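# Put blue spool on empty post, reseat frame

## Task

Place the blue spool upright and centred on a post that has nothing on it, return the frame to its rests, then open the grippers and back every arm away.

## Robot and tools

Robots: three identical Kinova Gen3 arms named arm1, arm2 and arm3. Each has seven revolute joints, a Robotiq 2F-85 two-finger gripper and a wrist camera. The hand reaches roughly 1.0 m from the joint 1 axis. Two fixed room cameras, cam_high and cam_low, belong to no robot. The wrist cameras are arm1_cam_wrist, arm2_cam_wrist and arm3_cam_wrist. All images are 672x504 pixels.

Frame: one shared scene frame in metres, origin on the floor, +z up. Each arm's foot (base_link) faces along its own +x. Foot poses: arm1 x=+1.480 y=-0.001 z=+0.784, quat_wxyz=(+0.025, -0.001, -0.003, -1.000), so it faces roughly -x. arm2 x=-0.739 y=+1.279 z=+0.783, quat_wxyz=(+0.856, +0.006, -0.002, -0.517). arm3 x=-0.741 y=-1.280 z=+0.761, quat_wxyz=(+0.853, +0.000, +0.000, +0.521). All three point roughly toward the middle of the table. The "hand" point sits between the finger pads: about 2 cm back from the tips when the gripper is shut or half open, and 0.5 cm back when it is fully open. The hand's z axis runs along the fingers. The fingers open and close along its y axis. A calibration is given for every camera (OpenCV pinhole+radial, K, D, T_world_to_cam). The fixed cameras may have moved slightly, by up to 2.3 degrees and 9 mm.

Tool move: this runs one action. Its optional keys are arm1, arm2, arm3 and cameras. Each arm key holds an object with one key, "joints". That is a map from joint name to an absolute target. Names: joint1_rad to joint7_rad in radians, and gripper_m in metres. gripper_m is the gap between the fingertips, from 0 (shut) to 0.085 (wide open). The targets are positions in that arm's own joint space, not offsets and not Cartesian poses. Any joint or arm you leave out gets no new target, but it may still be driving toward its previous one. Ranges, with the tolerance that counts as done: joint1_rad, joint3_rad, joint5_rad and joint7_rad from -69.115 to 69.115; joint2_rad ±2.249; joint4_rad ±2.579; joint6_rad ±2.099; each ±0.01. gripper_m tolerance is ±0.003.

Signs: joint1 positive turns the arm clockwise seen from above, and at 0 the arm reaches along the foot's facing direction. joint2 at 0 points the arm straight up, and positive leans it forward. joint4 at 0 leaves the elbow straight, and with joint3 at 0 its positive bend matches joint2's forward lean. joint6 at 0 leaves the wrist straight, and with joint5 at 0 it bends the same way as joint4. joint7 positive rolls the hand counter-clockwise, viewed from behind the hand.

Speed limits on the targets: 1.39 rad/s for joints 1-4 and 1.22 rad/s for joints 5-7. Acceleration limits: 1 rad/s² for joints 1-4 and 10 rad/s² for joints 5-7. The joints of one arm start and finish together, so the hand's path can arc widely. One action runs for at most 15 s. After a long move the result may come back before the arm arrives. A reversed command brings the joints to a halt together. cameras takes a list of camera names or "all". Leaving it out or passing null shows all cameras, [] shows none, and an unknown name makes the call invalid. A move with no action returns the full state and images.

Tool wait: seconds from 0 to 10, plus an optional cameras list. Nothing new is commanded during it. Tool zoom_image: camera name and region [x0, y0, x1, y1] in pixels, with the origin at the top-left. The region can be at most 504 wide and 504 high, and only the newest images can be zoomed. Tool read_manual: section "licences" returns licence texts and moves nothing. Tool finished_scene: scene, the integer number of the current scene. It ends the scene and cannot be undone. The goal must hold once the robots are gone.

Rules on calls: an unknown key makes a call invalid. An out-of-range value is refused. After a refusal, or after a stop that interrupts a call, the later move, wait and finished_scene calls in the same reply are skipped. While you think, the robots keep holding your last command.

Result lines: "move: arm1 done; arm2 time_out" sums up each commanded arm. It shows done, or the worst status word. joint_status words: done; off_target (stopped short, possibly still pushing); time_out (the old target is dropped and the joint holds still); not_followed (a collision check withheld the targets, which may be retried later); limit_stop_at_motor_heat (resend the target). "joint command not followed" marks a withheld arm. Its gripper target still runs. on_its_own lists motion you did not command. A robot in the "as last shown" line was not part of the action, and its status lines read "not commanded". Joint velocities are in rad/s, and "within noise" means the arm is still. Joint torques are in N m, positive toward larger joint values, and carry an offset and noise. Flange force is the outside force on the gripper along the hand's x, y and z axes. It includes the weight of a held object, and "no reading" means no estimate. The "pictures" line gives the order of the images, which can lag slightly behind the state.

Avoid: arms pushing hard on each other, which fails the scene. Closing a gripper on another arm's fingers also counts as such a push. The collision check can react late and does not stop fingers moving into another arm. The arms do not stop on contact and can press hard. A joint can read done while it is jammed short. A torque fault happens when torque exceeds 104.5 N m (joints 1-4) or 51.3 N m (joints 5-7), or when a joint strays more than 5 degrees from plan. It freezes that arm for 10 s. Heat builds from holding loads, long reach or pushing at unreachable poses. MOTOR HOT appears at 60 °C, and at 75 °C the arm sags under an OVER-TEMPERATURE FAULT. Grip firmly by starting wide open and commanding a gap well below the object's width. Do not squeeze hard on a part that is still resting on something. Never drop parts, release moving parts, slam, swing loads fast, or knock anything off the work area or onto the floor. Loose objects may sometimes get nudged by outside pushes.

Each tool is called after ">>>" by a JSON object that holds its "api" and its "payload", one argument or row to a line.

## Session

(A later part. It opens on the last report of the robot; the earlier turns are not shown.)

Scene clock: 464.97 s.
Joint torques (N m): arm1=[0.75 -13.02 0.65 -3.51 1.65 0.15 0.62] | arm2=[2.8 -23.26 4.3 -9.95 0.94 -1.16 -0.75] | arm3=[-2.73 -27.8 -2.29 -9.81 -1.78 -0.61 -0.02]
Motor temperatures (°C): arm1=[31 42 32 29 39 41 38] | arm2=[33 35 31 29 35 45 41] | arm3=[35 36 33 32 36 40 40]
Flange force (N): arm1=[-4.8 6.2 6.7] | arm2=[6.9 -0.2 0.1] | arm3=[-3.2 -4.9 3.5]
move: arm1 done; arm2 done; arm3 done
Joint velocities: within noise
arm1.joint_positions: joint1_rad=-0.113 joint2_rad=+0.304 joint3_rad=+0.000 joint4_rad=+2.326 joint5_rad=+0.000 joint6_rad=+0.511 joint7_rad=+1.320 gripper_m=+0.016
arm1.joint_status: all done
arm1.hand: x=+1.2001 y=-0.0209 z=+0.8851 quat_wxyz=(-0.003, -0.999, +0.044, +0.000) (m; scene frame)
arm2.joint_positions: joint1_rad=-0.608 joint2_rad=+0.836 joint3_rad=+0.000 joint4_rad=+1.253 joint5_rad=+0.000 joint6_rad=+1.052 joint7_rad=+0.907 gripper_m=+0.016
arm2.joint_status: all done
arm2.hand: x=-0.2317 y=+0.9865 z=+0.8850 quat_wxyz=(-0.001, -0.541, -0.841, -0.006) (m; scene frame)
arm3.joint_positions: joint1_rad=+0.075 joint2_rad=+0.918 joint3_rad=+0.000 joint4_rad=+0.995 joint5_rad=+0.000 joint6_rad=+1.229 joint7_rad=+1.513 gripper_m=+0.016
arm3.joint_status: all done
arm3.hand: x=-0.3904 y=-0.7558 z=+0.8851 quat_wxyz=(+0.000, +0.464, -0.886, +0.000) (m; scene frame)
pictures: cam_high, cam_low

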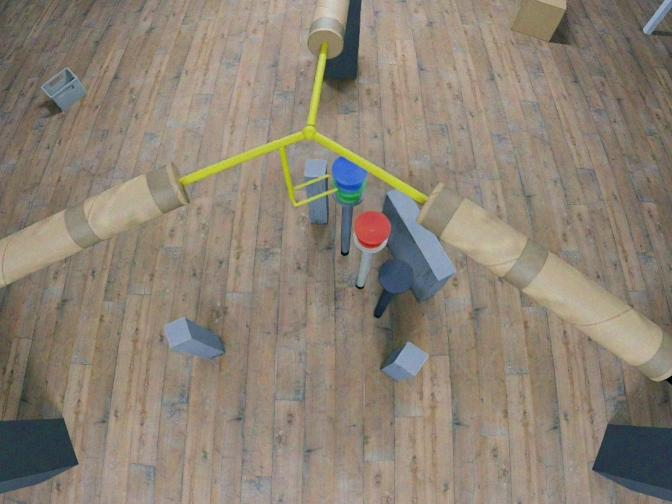

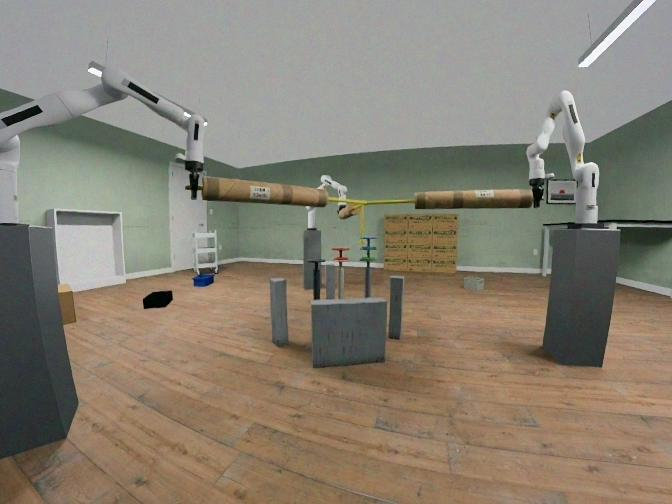

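>>> {"api": "move", "payload": {
  "arm1": {"joints":{"joint1_rad":-0.2176,"joint2_rad":0.2899,"joint4_rad":2.3526,"joint6_rad":0.4991,"joint7_rad":1.2150}},
  "arm2": {"joints":{"joint1_rad":-0.5778,"joint2_rad":0.8913,"joint4_rad":1.1347,"joint6_rad":1.1156,"joint7_rad":0.9362}},
  "arm3": {"joints":{"joint1_rad":0.1150,"joint2_rad":0.8790,"joint4_rad":1.0766,"joint6_rad":1.1860,"joint7_rad":1.5534}},
  "cameras": []
}}

>>> {"api": "move", "payload": {
  "arm1": {"joints":{"joint1_rad":-0.3271,"joint2_rad":0.2807,"joint4_rad":2.3698,"joint6_rad":0.4910,"joint7_rad":1.1055}},
  "arm2": {"joints":{"joint1_rad":-0.5504,"joint2_rad":0.9526,"joint4_rad":1.0013,"joint6_rad":1.1877,"joint7_rad":0.9636}},
  "arm3": {"joints":{"joint1_rad":0.1568,"joint2_rad":0.8452,"joint4_rad":1.1478,"joint6_rad":1.1486,"joint7_rad":1.5952}},
  "cameras": ["cam_high","cam_low"]
}}

>>> {"api": "zoom_image", "payload": {
  "camera": "cam_high",
  "region": [290, 140, 390, 215]
}}

>>> {"api": "zoom_image", "payload": {
  "camera": "cam_low",
  "region": [346, 225, 386, 255]
}}

Scene clock: 476.73 s.
Joint torques (N m): arm1=[0.57 -12.54 0.53 -3.08 1.58 0.28 0.54] | arm2=[2.99 -24.02 3.73 -9.83 0.37 -0.92 -0.73] | arm3=[-2.67 -27.18 -2.18 -9.45 -1.62 -0.42 -0.1]
Motor temperatures (°C): arm1=[31 41 32 29 39 41 38] | arm2=[33 35 31 29 35 45 41] | arm3=[35 37 33 32 36 40 40]
Flange force (N): arm1=[-5.1 6.0 6.7] | arm2=[6.8 0.3 0.0] | arm3=[-3.6 -5.2 3.8]
move: arm1 done; arm2 done; arm3 done
Joint velocities: within noise
arm1.joint_positions: joint1_rad=-0.218 joint2_rad=+0.290 joint3_rad=+0.000 joint4_rad=+2.353 joint5_rad=+0.000 joint6_rad=+0.499 joint7_rad=+1.215 gripper_m=+0.016
arm1.joint_status: all done
arm1.hand: x=+1.2126 y=-0.0477 z=+0.8851 quat_wxyz=(-0.003, -0.999, +0.044, +0.000) (m; scene frame)
arm2.joint_positions: joint1_rad=-0.578 joint2_rad=+0.891 joint3_rad=+0.000 joint4_rad=+1.135 joint5_rad=+0.000 joint6_rad=+1.116 joint7_rad=+0.936 gripper_m=+0.016
arm2.joint_status: all done
arm2.hand: x=-0.2194 y=+0.9597 z=+0.8849 quat_wxyz=(-0.001, -0.541, -0.841, -0.006) (m; scene frame)
arm3.joint_positions: joint1_rad=+0.115 joint2_rad=+0.879 joint3_rad=+0.000 joint4_rad=+1.077 joint5_rad=+0.000 joint6_rad=+1.186 joint7_rad=+1.553 gripper_m=+0.016
arm3.joint_status: all done
arm3.hand: x=-0.3780 y=-0.7827 z=+0.8851 quat_wxyz=(+0.000, +0.464, -0.886, +0.000) (m; scene frame)
pictures: none
No camera images: "cameras" was empty.

Scene clock: 477.80 s.
Joint torques (N m): arm1=[0.69 -11.96 0.68 -3.12 1.63 0.36 0.58] | arm2=[3.25 -25.52 3.62 -10.67 0.21 -1.32 -0.85] | arm3=[-2.4 -26.16 -1.83 -9.19 -1.22 -0.13 -0.04]
Motor temperatures (°C): arm1=[31 41 32 29 39 41 38] | arm2=[33 35 31 29 35 45 41] | arm3=[35 37 33 32 36 40 40]
Flange force (N): arm1=[-3.3 6.9 6.4] | arm2=[8.1 -0.3 0.4] | arm3=[-2.0 -4.8 3.9]
move: arm1 done; arm2 done; arm3 done
Joint velocities: within noise
arm1.joint_positions: joint1_rad=-0.327 joint2_rad=+0.281 joint3_rad=+0.000 joint4_rad=+2.370 joint5_rad=+0.000 joint6_rad=+0.491 joint7_rad=+1.105 gripper_m=+0.016
arm1.joint_status: all done
arm1.hand: x=+1.2248 y=-0.0745 z=+0.8851 quat_wxyz=(-0.003, -0.999, +0.044, +0.000) (m; scene frame)
arm2.joint_positions: joint1_rad=-0.550 joint2_rad=+0.953 joint3_rad=+0.000 joint4_rad=+1.001 joint5_rad=+0.000 joint6_rad=+1.188 joint7_rad=+0.964 gripper_m=+0.016
arm2.joint_status: all done
arm2.hand: x=-0.2070 y=+0.9329 z=+0.8849 quat_wxyz=(-0.001, -0.541, -0.841, -0.006) (m; scene frame)
arm3.joint_positions: joint1_rad=+0.157 joint2_rad=+0.845 joint3_rad=+0.000 joint4_rad=+1.148 joint5_rad=+0.000 joint6_rad=+1.149 joint7_rad=+1.595 gripper_m=+0.016
arm3.joint_status: all done
arm3.hand: x=-0.3657 y=-0.8095 z=+0.8851 quat_wxyz=(+0.000, +0.464, -0.886, +0.000) (m; scene frame)
pictures: cam_high, cam_low

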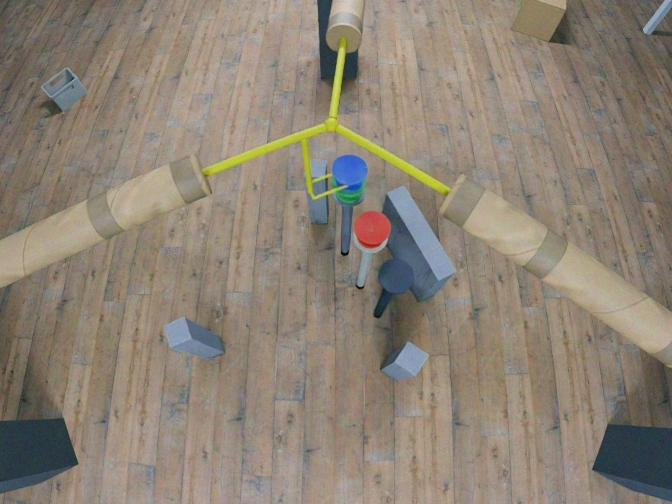

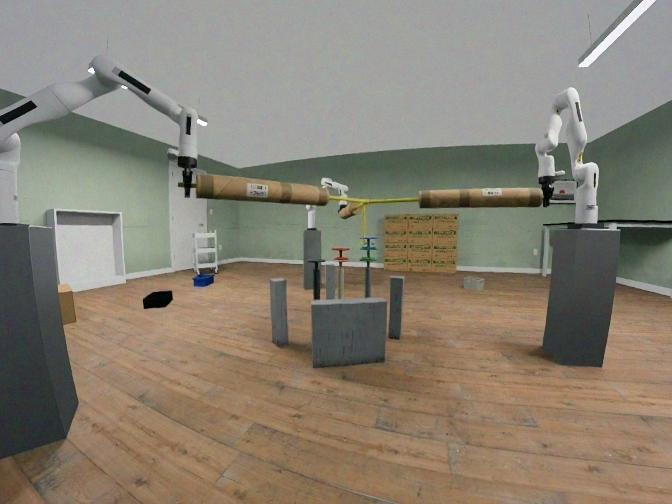

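Scaled by 5.040 from the camera's 672x504 image, which has a finer 960x720 frame.

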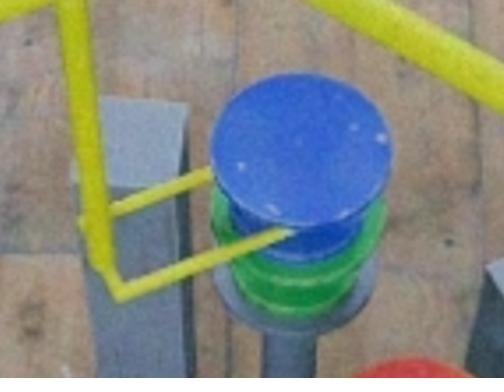

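Scaled by 12.600 from the camera's 672x504 image, which has a finer 960x720 frame.

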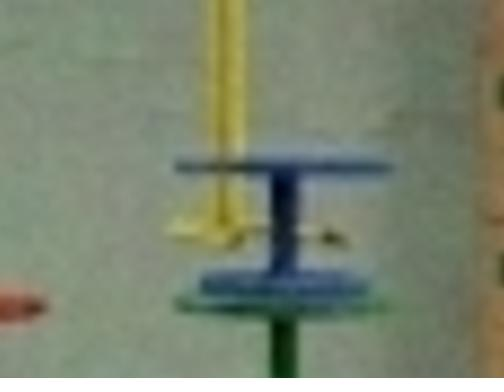

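>>> {"api": "move", "payload": {
  "arm1": {"joints":{"joint1_rad":-0.4389,"joint2_rad":0.2766,"joint4_rad":2.3782,"joint6_rad":0.4869,"joint7_rad":0.9937}},
  "arm2": {"joints":{"joint1_rad":-0.5252,"joint2_rad":1.0231,"joint4_rad":0.8469,"joint6_rad":1.2715,"joint7_rad":0.9888}},
  "arm3": {"joints":{"joint1_rad":0.2006,"joint2_rad":0.8159,"joint4_rad":1.2091,"joint6_rad":1.1167,"joint7_rad":1.6390}},
  "cameras": []
}}

>>> {"api": "move", "payload": {
  "arm1": {"joints":{"joint1_rad":-0.5507,"joint2_rad":0.2779,"joint4_rad":2.3767,"joint6_rad":0.4871,"joint7_rad":0.8819}},
  "arm2": {"joints":{"joint1_rad":-0.5017,"joint2_rad":1.1090,"joint4_rad":0.6570,"joint6_rad":1.3756,"joint7_rad":1.0123}},
  "arm3": {"joints":{"joint1_rad":0.2463,"joint2_rad":0.7900,"joint4_rad":1.2628,"joint6_rad":1.0888,"joint7_rad":1.6847}},
  "cameras": ["cam_high","cam_low"]
}}

>>> {"api": "zoom_image", "payload": {
  "camera": "cam_high",
  "region": [290, 140, 390, 215]
}}

>>> {"api": "zoom_image", "payload": {
  "camera": "cam_low",
  "region": [346, 225, 386, 255]
}}

Scene clock: 489.03 s.
Joint torques (N m): arm1=[0.67 -11.66 0.55 -2.44 1.65 0.77 0.53] | arm2=[3.84 -26.78 3.89 -10.95 0.43 -1.47 -1.01] | arm3=[-2.69 -25.09 -2.07 -8.54 -1.19 0.29 -0.11]
Motor temperatures (°C): arm1=[31 41 32 29 39 41 38] | arm2=[33 35 31 29 35 45 41] | arm3=[35 37 33 32 36 40 40]
Flange force (N): arm1=[-3.6 7.5 6.8] | arm2=[8.7 0.2 0.6] | arm3=[-1.9 -5.6 3.8]
move: arm1 done; arm2 done; arm3 done
Joint velocities: within noise
arm1.joint_positions: joint1_rad=-0.439 joint2_rad=+0.277 joint3_rad=+0.000 joint4_rad=+2.378 joint5_rad=+0.000 joint6_rad=+0.487 joint7_rad=+0.994 gripper_m=+0.016
arm1.joint_status: all done
arm1.hand: x=+1.2373 y=-0.1012 z=+0.8851 quat_wxyz=(-0.003, -0.999, +0.044, +0.000) (m; scene frame)
arm2.joint_positions: joint1_rad=-0.525 joint2_rad=+1.023 joint3_rad=+0.000 joint4_rad=+0.847 joint5_rad=+0.000 joint6_rad=+1.272 joint7_rad=+0.989 gripper_m=+0.016
arm2.joint_status: all done
arm2.hand: x=-0.1946 y=+0.9062 z=+0.8849 quat_wxyz=(-0.001, -0.541, -0.841, -0.006) (m; scene frame)
arm3.joint_positions: joint1_rad=+0.201 joint2_rad=+0.816 joint3_rad=+0.000 joint4_rad=+1.209 joint5_rad=+0.000 joint6_rad=+1.117 joint7_rad=+1.639 gripper_m=+0.016
arm3.joint_status: all done
arm3.hand: x=-0.3533 y=-0.8362 z=+0.8852 quat_wxyz=(+0.000, +0.464, -0.886, +0.000) (m; scene frame)
pictures: none
No camera images: "cameras" was empty.

Scene clock: 490.27 s.
Joint torques (N m): arm1=[0.48 -11.67 0.45 -2.42 1.75 0.83 0.67] | arm2=[4.62 -28.01 4.1 -11.12 0.93 -1.51 -1.09] | arm3=[-2.93 -23.98 -2.27 -7.96 -1.2 0.46 -0.12]
Motor temperatures (°C): arm1=[31 41 32 29 39 41 38] | arm2=[33 35 31 29 35 45 41] | arm3=[35 37 33 32 36 40 40]
Flange force (N): arm1=[-2.9 7.8 7.1] | arm2=[9.8 0.8 0.8] | arm3=[-1.9 -6.3 3.0]
move: arm1 done; arm2 done; arm3 done
Joint velocities: within noise
arm1.joint_positions: joint1_rad=-0.551 joint2_rad=+0.278 joint3_rad=+0.000 joint4_rad=+2.377 joint5_rad=+0.000 joint6_rad=+0.487 joint7_rad=+0.882 gripper_m=+0.016
arm1.joint_status: all done
arm1.hand: x=+1.2496 y=-0.1280 z=+0.8851 quat_wxyz=(-0.003, -0.999, +0.044, +0.000) (m; scene frame)
arm2.joint_positions: joint1_rad=-0.502 joint2_rad=+1.109 joint3_rad=+0.000 joint4_rad=+0.657 joint5_rad=+0.000 joint6_rad=+1.376 joint7_rad=+1.012 gripper_m=+0.016
arm2.joint_status: all done
arm2.hand: x=-0.1823 y=+0.8794 z=+0.8848 quat_wxyz=(-0.001, -0.541, -0.841, -0.006) (m; scene frame)
arm3.joint_positions: joint1_rad=+0.246 joint2_rad=+0.790 joint3_rad=+0.000 joint4_rad=+1.263 joint5_rad=+0.000 joint6_rad=+1.089 joint7_rad=+1.685 gripper_m=+0.016
arm3.joint_status: all done
arm3.hand: x=-0.3410 y=-0.8630 z=+0.8852 quat_wxyz=(+0.000, +0.464, -0.886, +0.000) (m; scene frame)
pictures: cam_high, cam_low

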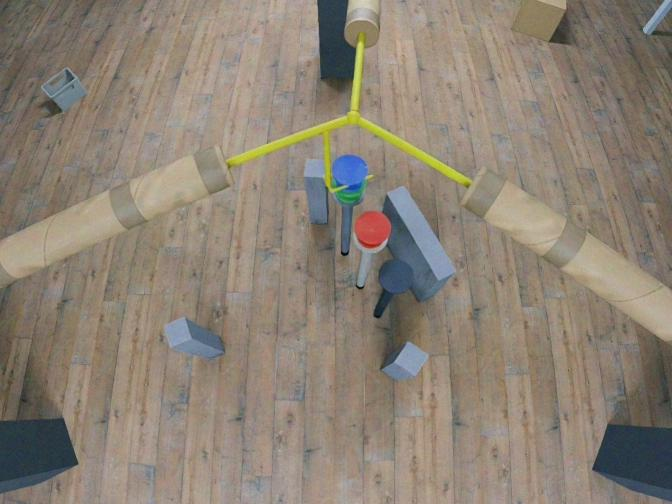

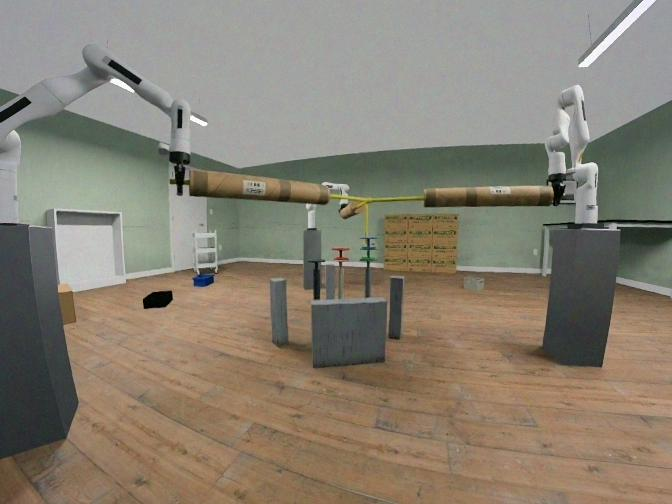

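Scaled by 5.040 from the camera's 672x504 image, which has a finer 960x720 frame.

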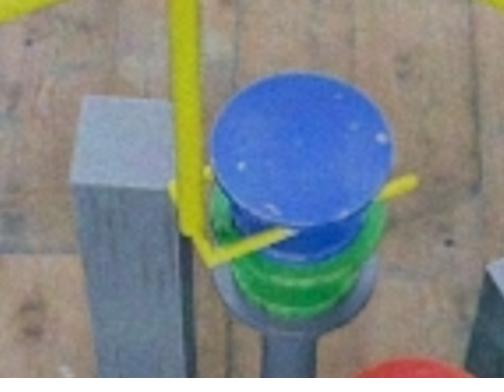

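Scaled by 12.600 from the camera's 672x504 image, which has a finer 960x720 frame.

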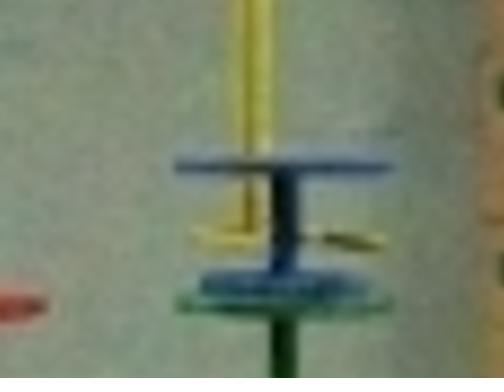

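>>> {"api": "move", "payload": {
  "arm1": {"joints":{"joint1_rad":-0.5510,"joint2_rad":0.2196,"joint4_rad":2.3471,"joint6_rad":0.5749,"joint7_rad":0.8816}},
  "arm2": {"joints":{"joint1_rad":-0.5020,"joint2_rad":1.0956,"joint4_rad":0.6220,"joint6_rad":1.4240,"joint7_rad":1.0120}},
  "arm3": {"joints":{"joint1_rad":0.2463,"joint2_rad":0.7679,"joint4_rad":1.2372,"joint6_rad":1.1365,"joint7_rad":1.6847}},
  "cameras": []
}}

>>> {"api": "move", "payload": {
  "arm1": {"joints":{"joint1_rad":-0.5512,"joint2_rad":0.1923,"joint4_rad":2.3311,"joint6_rad":0.6183,"joint7_rad":0.8814}},
  "arm2": {"joints":{"joint1_rad":-0.5022,"joint2_rad":1.0902,"joint4_rad":0.6017,"joint6_rad":1.4497,"joint7_rad":1.0118}},
  "arm3": {"joints":{"joint1_rad":0.2463,"joint2_rad":0.7576,"joint4_rad":1.2232,"joint6_rad":1.1609,"joint7_rad":1.6847}},
  "cameras": []
}}

>>> {"api": "move", "payload": {
  "arm1": {"joints":{"joint1_rad":-0.5514,"joint2_rad":0.1663,"joint4_rad":2.3144,"joint6_rad":0.6610,"joint7_rad":0.8812}},
  "arm2": {"joints":{"joint1_rad":-0.5024,"joint2_rad":1.0858,"joint4_rad":0.5794,"joint6_rad":1.4764,"joint7_rad":1.0116}},
  "arm3": {"joints":{"joint1_rad":0.2463,"joint2_rad":0.7478,"joint4_rad":1.2082,"joint6_rad":1.1856,"joint7_rad":1.6847}},
  "cameras": ["cam_high","cam_low"]
}}

>>> {"api": "zoom_image", "payload": {
  "camera": "cam_low",
  "region": [336, 220, 396, 265]
}}

Scene clock: 530.43 s.
Joint torques (N m): arm1=[0.97 -11.24 0.87 -2.72 2.16 1.12 0.67] | arm2=[5.73 -28.33 5.23 -12.24 1.94 -2.58 -1.13] | arm3=[-4.24 -23.6 -3.38 -8.02 -1.92 0.6 -0.06]
Motor temperatures (°C): arm1=[31 41 32 29 39 41 38] | arm2=[33 36 31 30 35 45 41] | arm3=[35 36 33 32 36 40 40]
Flange force (N): arm1=[-2.9 9.8 7.0] | arm2=[13.3 0.6 0.7] | arm3=[-1.5 -8.4 2.7]
move: arm1 done; arm2 done; arm3 done
Joint velocities: within noise
arm1.joint_positions: joint1_rad=-0.551 joint2_rad=+0.220 joint3_rad=+0.000 joint4_rad=+2.347 joint5_rad=+0.000 joint6_rad=+0.575 joint7_rad=+0.882 gripper_m=+0.016
arm1.joint_status: all done
arm1.hand: x=+1.2496 y=-0.1280 z=+0.9052 quat_wxyz=(-0.003, -0.999, +0.044, +0.000) (m; scene frame)
arm2.joint_positions: joint1_rad=-0.502 joint2_rad=+1.096 joint3_rad=+0.000 joint4_rad=+0.622 joint5_rad=+0.000 joint6_rad=+1.424 joint7_rad=+1.012 gripper_m=+0.016
arm2.joint_status: all done
arm2.hand: x=-0.1823 y=+0.8793 z=+0.9049 quat_wxyz=(-0.001, -0.541, -0.841, -0.006) (m; scene frame)
arm3.joint_positions: joint1_rad=+0.246 joint2_rad=+0.768 joint3_rad=+0.000 joint4_rad=+1.237 joint5_rad=+0.000 joint6_rad=+1.136 joint7_rad=+1.685 gripper_m=+0.016
arm3.joint_status: all done
arm3.hand: x=-0.3410 y=-0.8629 z=+0.9052 quat_wxyz=(+0.000, +0.464, -0.886, +0.000) (m; scene frame)
pictures: none
No camera images: "cameras" was empty.

Scene clock: 531.13 s.
Joint torques (N m): arm1=[1.27 -11.1 1.1 -2.64 2.32 1.41 0.67] | arm2=[5.78 -28.54 5.26 -12.62 1.96 -2.76 -1.13] | arm3=[-4.52 -23.53 -3.51 -7.59 -2.04 1 -0.01]
Motor temperatures (°C): arm1=[31 41 32 29 39 41 38] | arm2=[33 36 31 30 35 45 41] | arm3=[35 36 33 32 36 40 40]
Flange force (N): arm1=[-3.3 11.2 7.3] | arm2=[14.8 -0.2 1.3] | arm3=[-3.0 -9.0 2.9]
move: arm1 done; arm2 done; arm3 done
Joint velocities: within noise
arm1.joint_positions: joint1_rad=-0.551 joint2_rad=+0.192 joint3_rad=+0.000 joint4_rad=+2.331 joint5_rad=+0.000 joint6_rad=+0.618 joint7_rad=+0.881 gripper_m=+0.016
arm1.joint_status: all done
arm1.hand: x=+1.2496 y=-0.1280 z=+0.9151 quat_wxyz=(-0.003, -0.999, +0.044, +0.000) (m; scene frame)
arm2.joint_positions: joint1_rad=-0.502 joint2_rad=+1.090 joint3_rad=+0.000 joint4_rad=+0.602 joint5_rad=+0.000 joint6_rad=+1.450 joint7_rad=+1.012 gripper_m=+0.016
arm2.joint_status: all done
arm2.hand: x=-0.1823 y=+0.8793 z=+0.9149 quat_wxyz=(-0.001, -0.541, -0.841, -0.006) (m; scene frame)
arm3.joint_positions: joint1_rad=+0.246 joint2_rad=+0.758 joint3_rad=+0.000 joint4_rad=+1.223 joint5_rad=+0.000 joint6_rad=+1.161 joint7_rad=+1.685 gripper_m=+0.016
arm3.joint_status: all done
arm3.hand: x=-0.3411 y=-0.8629 z=+0.9152 quat_wxyz=(+0.000, +0.464, -0.886, +0.000) (m; scene frame)
pictures: none
No camera images: "cameras" was empty.

Scene clock: 531.83 s.
Joint torques (N m): arm1=[1.48 -10.86 1.24 -2.83 2.51 1.57 0.61] | arm2=[5.96 -28.7 5.28 -13.08 2.08 -3.29 -1.21] | arm3=[-4.83 -23.56 -3.81 -7.65 -2.15 1.09 0.02]
Motor temperatures (°C): arm1=[31 41 32 29 39 41 38] | arm2=[33 36 31 30 35 45 41] | arm3=[35 36 33 32 36 40 40]
Flange force (N): arm1=[-3.3 11.8 7.3] | arm2=[15.8 -0.6 1.3] | arm3=[-3.1 -9.5 3.1]
move: arm1 done; arm2 done; arm3 done
Joint velocities: within noise
arm1.joint_positions: joint1_rad=-0.551 joint2_rad=+0.166 joint3_rad=+0.000 joint4_rad=+2.314 joint5_rad=+0.000 joint6_rad=+0.661 joint7_rad=+0.881 gripper_m=+0.016
arm1.joint_status: all done
arm1.hand: x=+1.2497 y=-0.1280 z=+0.9251 quat_wxyz=(-0.003, -0.999, +0.044, +0.000) (m; scene frame)
arm2.joint_positions: joint1_rad=-0.502 joint2_rad=+1.086 joint3_rad=+0.000 joint4_rad=+0.579 joint5_rad=+0.000 joint6_rad=+1.476 joint7_rad=+1.012 gripper_m=+0.016
arm2.joint_status: all done
arm2.hand: x=-0.1823 y=+0.8793 z=+0.9249 quat_wxyz=(-0.001, -0.541, -0.841, -0.006) (m; scene frame)
arm3.joint_positions: joint1_rad=+0.246 joint2_rad=+0.748 joint3_rad=+0.000 joint4_rad=+1.208 joint5_rad=+0.000 joint6_rad=+1.186 joint7_rad=+1.685 gripper_m=+0.016
arm3.joint_status: all done
arm3.hand: x=-0.3410 y=-0.8629 z=+0.9252 quat_wxyz=(+0.000, +0.464, -0.886, +0.000) (m; scene frame)
pictures: cam_high, cam_low

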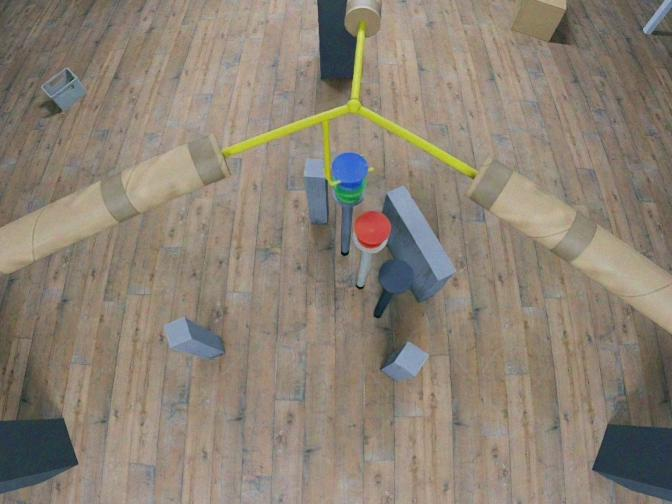

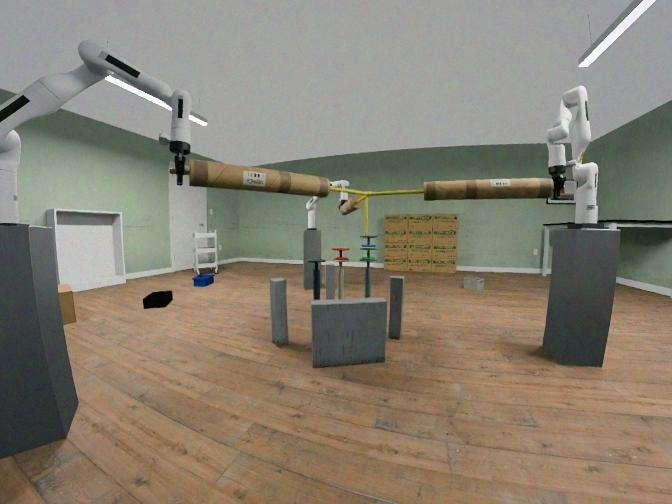

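Scaled by 8.400 from the camera's 672x504 image, which has a finer 960x720 frame.

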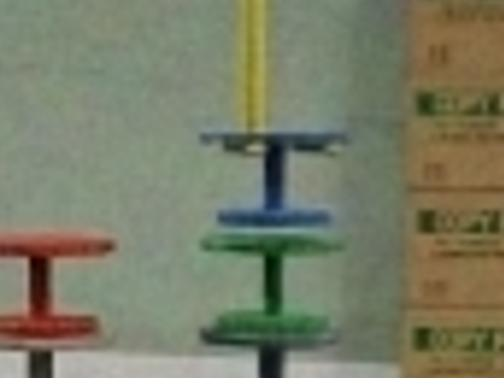

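>>> {"api": "move", "payload": {
  "arm1": {"joints":{"joint1_rad":-0.5517,"joint2_rad":0.1237,"joint4_rad":2.2831,"joint6_rad":0.7348,"joint7_rad":0.8809}},
  "arm2": {"joints":{"joint1_rad":-0.5027,"joint2_rad":1.0806,"joint4_rad":0.5350,"joint6_rad":1.5260,"joint7_rad":1.0113}},
  "arm3": {"joints":{"joint1_rad":0.2463,"joint2_rad":0.7319,"joint4_rad":1.1799,"joint6_rad":1.2298,"joint7_rad":1.6847}},
  "cameras": []
}}

>>> {"api": "move", "payload": {
  "arm1": {"joints":{"joint1_rad":-0.5520,"joint2_rad":0.0849,"joint4_rad":2.2496,"joint6_rad":0.8070,"joint7_rad":0.8806}},
  "arm2": {"joints":{"joint1_rad":-0.5031,"joint2_rad":1.0789,"joint4_rad":0.4829,"joint6_rad":1.5797,"joint7_rad":1.0109}},
  "arm3": {"joints":{"joint1_rad":0.2463,"joint2_rad":0.7177,"joint4_rad":1.1487,"joint6_rad":1.2752,"joint7_rad":1.6847}},
  "cameras": ["cam_low"]
}}

>>> {"api": "zoom_image", "payload": {
  "camera": "cam_low",
  "region": [336, 215, 396, 260]
}}

Scene clock: 586.13 s.
Joint torques (N m): arm1=[2 -10.63 1.64 -3.55 2.94 1.52 0.59] | arm2=[6.32 -28.68 5.39 -13.51 2.38 -3.87 -1.15] | arm3=[-5.15 -23.47 -4.01 -7.75 -2.33 1.08 0.08]
Motor temperatures (°C): arm1=[31 40 32 29 39 41 38] | arm2=[33 38 31 30 35 45 41] | arm3=[35 36 33 32 36 40 40]
Flange force (N): arm1=[-2.3 13.2 6.8] | arm2=[17.8 -1.1 1.3] | arm3=[-3.5 -10.0 2.8]
move: arm1 done; arm2 done; arm3 done
Joint velocities: within noise
arm1.joint_positions: joint1_rad=-0.552 joint2_rad=+0.124 joint3_rad=+0.000 joint4_rad=+2.283 joint5_rad=+0.000 joint6_rad=+0.735 joint7_rad=+0.881 gripper_m=+0.016
arm1.joint_status: all done
arm1.hand: x=+1.2497 y=-0.1280 z=+0.9426 quat_wxyz=(-0.003, -0.999, +0.044, +0.000) (m; scene frame)
arm2.joint_positions: joint1_rad=-0.503 joint2_rad=+1.081 joint3_rad=+0.000 joint4_rad=+0.535 joint5_rad=+0.000 joint6_rad=+1.526 joint7_rad=+1.011 gripper_m=+0.016
arm2.joint_status: all done
arm2.hand: x=-0.1823 y=+0.8793 z=+0.9424 quat_wxyz=(-0.001, -0.541, -0.841, -0.006) (m; scene frame)
arm3.joint_positions: joint1_rad=+0.246 joint2_rad=+0.732 joint3_rad=+0.000 joint4_rad=+1.180 joint5_rad=+0.000 joint6_rad=+1.230 joint7_rad=+1.685 gripper_m=+0.016
arm3.joint_status: all done
arm3.hand: x=-0.3411 y=-0.8629 z=+0.9427 quat_wxyz=(+0.000, +0.464, -0.886, +0.000) (m; scene frame)
pictures: none
No camera images: "cameras" was empty.

Scene clock: 586.93 s.
Joint torques (N m): arm1=[2.01 -10.48 1.59 -4.21 3.04 1.5 0.56] | arm2=[6.17 -28.88 5.27 -13.6 2.4 -4.26 -1.22] | arm3=[-5.15 -23.37 -3.84 -7.83 -2.27 1.18 0.08]
Motor temperatures (°C): arm1=[31 40 32 29 39 41 38] | arm2=[33 38 31 30 35 45 41] | arm3=[35 36 33 32 36 40 40]
Flange force (N): arm1=[-2.5 13.2 6.6] | arm2=no reading | arm3=[-3.6 -10.1 2.8]
move: arm1 done; arm2 done; arm3 done
Joint velocities: within noise
arm1.joint_positions: joint1_rad=-0.552 joint2_rad=+0.085 joint3_rad=+0.000 joint4_rad=+2.250 joint5_rad=+0.000 joint6_rad=+0.807 joint7_rad=+0.881 gripper_m=+0.016
arm1.joint_status: all done
arm1.hand: x=+1.2496 y=-0.1280 z=+0.9602 quat_wxyz=(-0.003, -0.999, +0.044, +0.000) (m; scene frame)
arm2.joint_positions: joint1_rad=-0.503 joint2_rad=+1.079 joint3_rad=+0.000 joint4_rad=+0.483 joint5_rad=+0.000 joint6_rad=+1.580 joint7_rad=+1.011 gripper_m=+0.016
arm2.joint_status: all done
arm2.hand: x=-0.1822 y=+0.8794 z=+0.9600 quat_wxyz=(-0.002, -0.541, -0.841, -0.006) (m; scene frame)
arm3.joint_positions: joint1_rad=+0.246 joint2_rad=+0.718 joint3_rad=+0.000 joint4_rad=+1.149 joint5_rad=+0.000 joint6_rad=+1.275 joint7_rad=+1.685 gripper_m=+0.016
arm3.joint_status: all done
arm3.hand: x=-0.3411 y=-0.8629 z=+0.9602 quat_wxyz=(+0.000, +0.464, -0.886, +0.000) (m; scene frame)
pictures: cam_low

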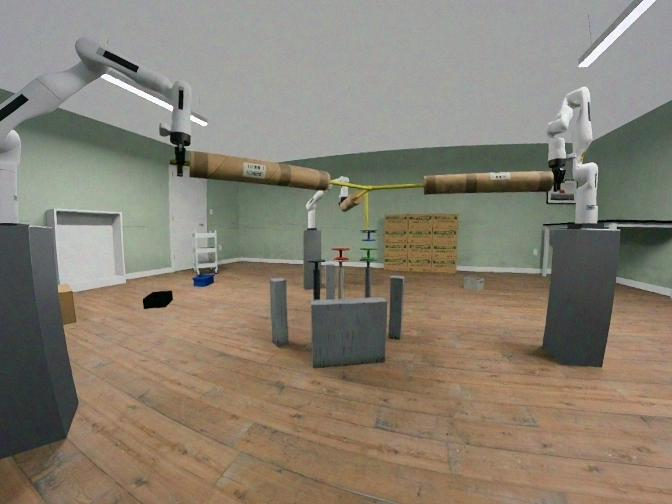

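Scaled by 8.400 from the camera's 672x504 image, which has a finer 960x720 frame.

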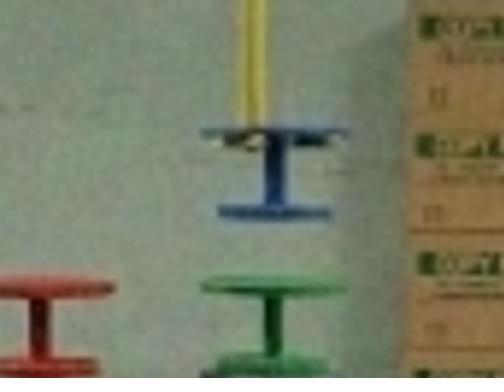

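Good clearance. Carry.

>>> {"api": "move", "payload": {
  "arm1": {"joints":{"joint1_rad":-0.5417,"joint2_rad":0.1424,"joint4_rad":2.1802,"joint6_rad":0.8190,"joint7_rad":0.8909}},
  "arm2": {"joints":{"joint1_rad":-0.4683,"joint2_rad":1.0260,"joint4_rad":0.5965,"joint6_rad":1.5191,"joint7_rad":1.0457}},
  "arm3": {"joints":{"joint1_rad":0.2293,"joint2_rad":0.6574,"joint4_rad":1.2629,"joint6_rad":1.2213,"joint7_rad":1.6677}},
  "cameras": []
}}

>>> {"api": "move", "payload": {
  "arm1": {"joints":{"joint1_rad":-0.5329,"joint2_rad":0.1984,"joint4_rad":2.1078,"joint6_rad":0.8354,"joint7_rad":0.8997}},
  "arm2": {"joints":{"joint1_rad":-0.4324,"joint2_rad":0.9839,"joint4_rad":0.6850,"joint6_rad":1.4726,"joint7_rad":1.0816}},
  "arm3": {"joints":{"joint1_rad":0.2106,"joint2_rad":0.5997,"joint4_rad":1.3694,"joint6_rad":1.1725,"joint7_rad":1.6490}},
  "cameras": ["cam_high"]
}}

>>> {"api": "move", "payload": {
  "arm1": {"joints":{"joint1_rad":-0.5256,"joint2_rad":0.2525,"joint4_rad":2.0326,"joint6_rad":0.8565,"joint7_rad":0.9070}},
  "arm2": {"joints":{"joint1_rad":-0.3955,"joint2_rad":0.9491,"joint4_rad":0.7576,"joint6_rad":1.4349,"joint7_rad":1.1185}},
  "arm3": {"joints":{"joint1_rad":0.1902,"joint2_rad":0.5451,"joint4_rad":1.4675,"joint6_rad":1.1290,"joint7_rad":1.6286}},
  "cameras": []
}}

>>> {"api": "move", "payload": {
  "arm1": {"joints":{"joint1_rad":-0.5194,"joint2_rad":0.3055,"joint4_rad":1.9544,"joint6_rad":0.8817,"joint7_rad":0.9132}},
  "arm2": {"joints":{"joint1_rad":-0.3575,"joint2_rad":0.9205,"joint4_rad":0.8163,"joint6_rad":1.4048,"joint7_rad":1.1565}},
  "arm3": {"joints":{"joint1_rad":0.1677,"joint2_rad":0.4926,"joint4_rad":1.5589,"joint6_rad":1.0902,"joint7_rad":1.6061}},
  "cameras": ["cam_high","cam_low"]
}}

Scene clock: 601.03 s.
Joint torques (N m): arm1=[1.18 -11.97 0.83 -4.84 2.05 1.14 0.35] | arm2=[5.81 -27.88 5.23 -12.61 2.13 -3.07 -1.3] | arm3=[-4.08 -23.73 -3.55 -9.84 -2.26 -0.49 -0.02]
Motor temperatures (°C): arm1=[31 40 32 29 39 41 38] | arm2=[33 38 31 30 35 45 41] | arm3=[35 36 33 32 36 40 40]
Flange force (N): arm1=[-4.5 9.3 6.2] | arm2=[13.1 1.1 1.1] | arm3=[-1.0 -8.3 3.7]
move: arm1 done; arm2 done; arm3 done
Joint velocities: within noise
arm1.joint_positions: joint1_rad=-0.542 joint2_rad=+0.142 joint3_rad=+0.000 joint4_rad=+2.180 joint5_rad=+0.000 joint6_rad=+0.819 joint7_rad=+0.891 gripper_m=+0.016
arm1.joint_status: all done
arm1.hand: x=+1.2262 y=-0.1404 z=+0.9603 quat_wxyz=(-0.003, -0.999, +0.044, +0.001) (m; scene frame)
arm2.joint_positions: joint1_rad=-0.468 joint2_rad=+1.026 joint3_rad=+0.000 joint4_rad=+0.597 joint5_rad=+0.000 joint6_rad=+1.519 joint7_rad=+1.046 gripper_m=+0.016
arm2.joint_status: all done
arm2.hand: x=-0.2058 y=+0.8668 z=+0.9599 quat_wxyz=(-0.001, -0.541, -0.841, -0.006) (m; scene frame)
arm3.joint_positions: joint1_rad=+0.229 joint2_rad=+0.657 joint3_rad=+0.000 joint4_rad=+1.263 joint5_rad=+0.000 joint6_rad=+1.221 joint7_rad=+1.668 gripper_m=+0.016
arm3.joint_status: all done
arm3.hand: x=-0.3643 y=-0.8752 z=+0.9602 quat_wxyz=(+0.000, +0.464, -0.886, +0.000) (m; scene frame)
pictures: none
No camera images: "cameras" was empty.

Scene clock: 602.03 s.
Joint torques (N m): arm1=[0.61 -13.09 0.24 -3.87 1.61 1.73 0.42] | arm2=[5.04 -27.33 4.93 -12.1 1.66 -2.55 -1.22] | arm3=[-3.86 -22.6 -3.41 -9.04 -2.25 -0.12 0.03]
Motor temperatures (°C): arm1=[31 40 32 29 39 41 38] | arm2=[33 38 31 30 35 45 41] | arm3=[35 36 33 32 36 40 40]
Flange force (N): arm1=[-7.5 9.0 5.9] | arm2=[10.2 2.0 1.0] | arm3=[-3.0 -8.3 3.7]
move: arm1 done; arm2 done; arm3 done
Joint velocities: within noise
arm1.joint_positions: joint1_rad=-0.533 joint2_rad=+0.198 joint3_rad=+0.000 joint4_rad=+2.108 joint5_rad=+0.000 joint6_rad=+0.835 joint7_rad=+0.900 gripper_m=+0.016
arm1.joint_status: all done
arm1.hand: x=+1.2027 y=-0.1529 z=+0.9601 quat_wxyz=(-0.003, -0.999, +0.044, +0.001) (m; scene frame)
arm2.joint_positions: joint1_rad=-0.432 joint2_rad=+0.984 joint3_rad=+0.000 joint4_rad=+0.685 joint5_rad=+0.000 joint6_rad=+1.473 joint7_rad=+1.082 gripper_m=+0.016
arm2.joint_status: all done
arm2.hand: x=-0.2293 y=+0.8543 z=+0.9600 quat_wxyz=(-0.002, -0.541, -0.841, -0.006) (m; scene frame)
arm3.joint_positions: joint1_rad=+0.211 joint2_rad=+0.600 joint3_rad=+0.000 joint4_rad=+1.369 joint5_rad=+0.000 joint6_rad=+1.172 joint7_rad=+1.649 gripper_m=+0.016
arm3.joint_status: all done
arm3.hand: x=-0.3879 y=-0.8877 z=+0.9602 quat_wxyz=(+0.000, +0.464, -0.886, +0.000) (m; scene frame)
pictures: cam_high

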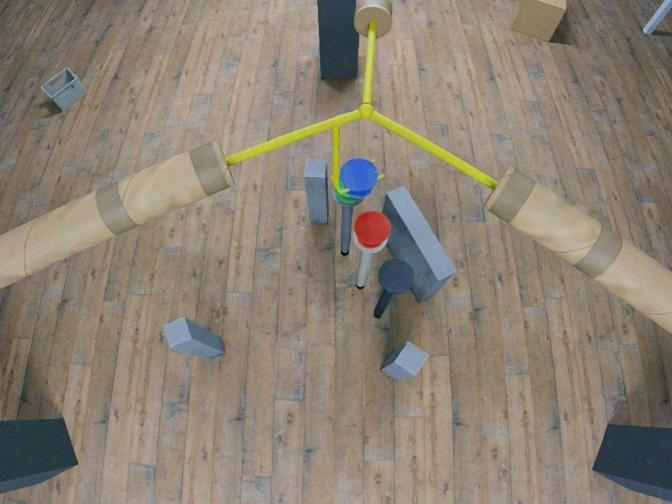

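Scene clock: 603.00 s.
Joint torques (N m): arm1=[0.69 -14.26 0.46 -3.26 1.44 2.22 0.25] | arm2=[4.76 -26.81 4.81 -12.1 1.58 -2.47 -1.24] | arm3=[-3.86 -21.49 -3.61 -8.5 -2.37 0.07 -0.05]
Motor temperatures (°C): arm1=[31 40 32 29 39 41 38] | arm2=[33 38 31 30 35 45 41] | arm3=[35 36 33 32 36 40 40]
Flange force (N): arm1=[-9.1 9.6 5.9] | arm2=[10.1 2.0 1.1] | arm3=[-4.2 -8.9 3.8]
move: arm1 done; arm2 done; arm3 done
Joint velocities: within noise
arm1.joint_positions: joint1_rad=-0.526 joint2_rad=+0.252 joint3_rad=+0.000 joint4_rad=+2.032 joint5_rad=+0.000 joint6_rad=+0.856 joint7_rad=+0.907 gripper_m=+0.016
arm1.joint_status: all done
arm1.hand: x=+1.1793 y=-0.1654 z=+0.9601 quat_wxyz=(-0.003, -0.999, +0.044, +0.001) (m; scene frame)
arm2.joint_positions: joint1_rad=-0.395 joint2_rad=+0.949 joint3_rad=+0.000 joint4_rad=+0.758 joint5_rad=+0.000 joint6_rad=+1.435 joint7_rad=+1.119 gripper_m=+0.016
arm2.joint_status: all done
arm2.hand: x=-0.2528 y=+0.8419 z=+0.9599 quat_wxyz=(-0.001, -0.541, -0.841, -0.006) (m; scene frame)
arm3.joint_positions: joint1_rad=+0.190 joint2_rad=+0.545 joint3_rad=+0.000 joint4_rad=+1.467 joint5_rad=+0.000 joint6_rad=+1.129 joint7_rad=+1.629 gripper_m=+0.016
arm3.joint_status: all done
arm3.hand: x=-0.4114 y=-0.9002 z=+0.9602 quat_wxyz=(+0.000, +0.464, -0.886, +0.000) (m; scene frame)
pictures: none
No camera images: "cameras" was empty.

Scene clock: 603.93 s.
Joint torques (N m): arm1=[0.27 -15.34 0.02 -2.8 1.08 2.65 0.23] | arm2=[5.03 -26.39 5.1 -12.05 1.62 -2.38 -1.2] | arm3=[-4.15 -20.35 -4.01 -8.41 -2.54 -0.09 -0.03]
Motor temperatures (°C): arm1=[31 40 32 29 39 41 38] | arm2=[33 38 31 30 35 45 41] | arm3=[35 36 33 32 36 40 40]
Flange force (N): arm1=[-10.9 9.3 5.7] | arm2=[10.0 3.0 1.1] | arm3=[-4.2 -9.8 3.6]
move: arm1 done; arm2 done; arm3 done
Joint velocities: within noise
arm1.joint_positions: joint1_rad=-0.519 joint2_rad=+0.306 joint3_rad=+0.000 joint4_rad=+1.954 joint5_rad=+0.000 joint6_rad=+0.882 joint7_rad=+0.913 gripper_m=+0.016
arm1.joint_status: all done
arm1.hand: x=+1.1559 y=-0.1778 z=+0.9601 quat_wxyz=(-0.003, -0.999, +0.044, +0.000) (m; scene frame)
arm2.joint_positions: joint1_rad=-0.357 joint2_rad=+0.920 joint3_rad=+0.000 joint4_rad=+0.816 joint5_rad=+0.000 joint6_rad=+1.405 joint7_rad=+1.156 gripper_m=+0.016
arm2.joint_status: all done
arm2.hand: x=-0.2761 y=+0.8295 z=+0.9599 quat_wxyz=(-0.001, -0.541, -0.841, -0.006) (m; scene frame)
arm3.joint_positions: joint1_rad=+0.168 joint2_rad=+0.493 joint3_rad=+0.000 joint4_rad=+1.559 joint5_rad=+0.000 joint6_rad=+1.090 joint7_rad=+1.606 gripper_m=+0.016
arm3.joint_status: all done
arm3.hand: x=-0.4348 y=-0.9126 z=+0.9602 quat_wxyz=(+0.000, +0.464, -0.886, +0.000) (m; scene frame)
pictures: cam_high, cam_low

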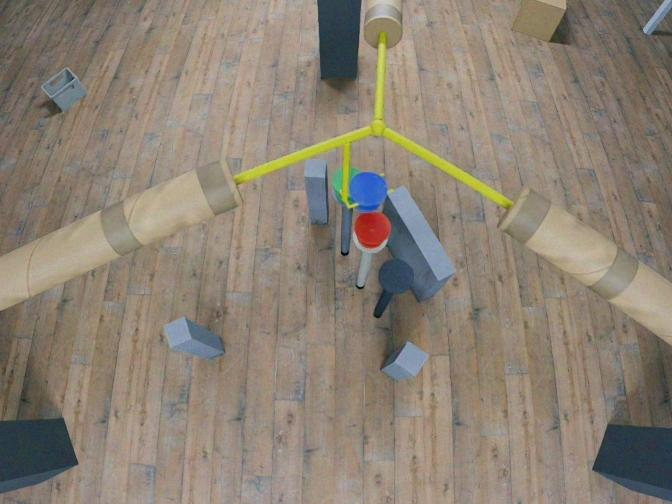

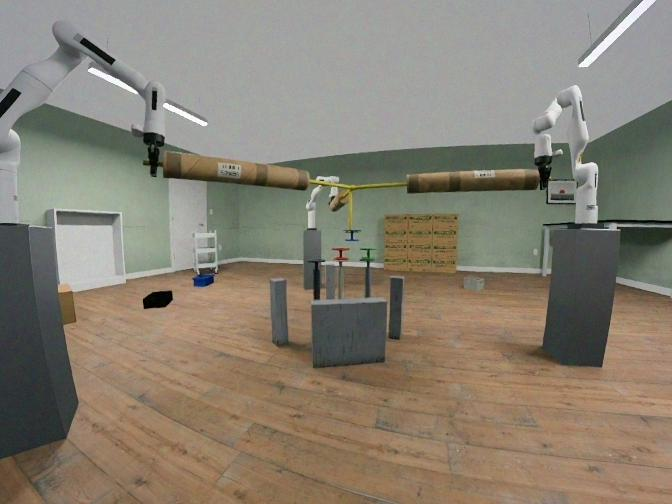

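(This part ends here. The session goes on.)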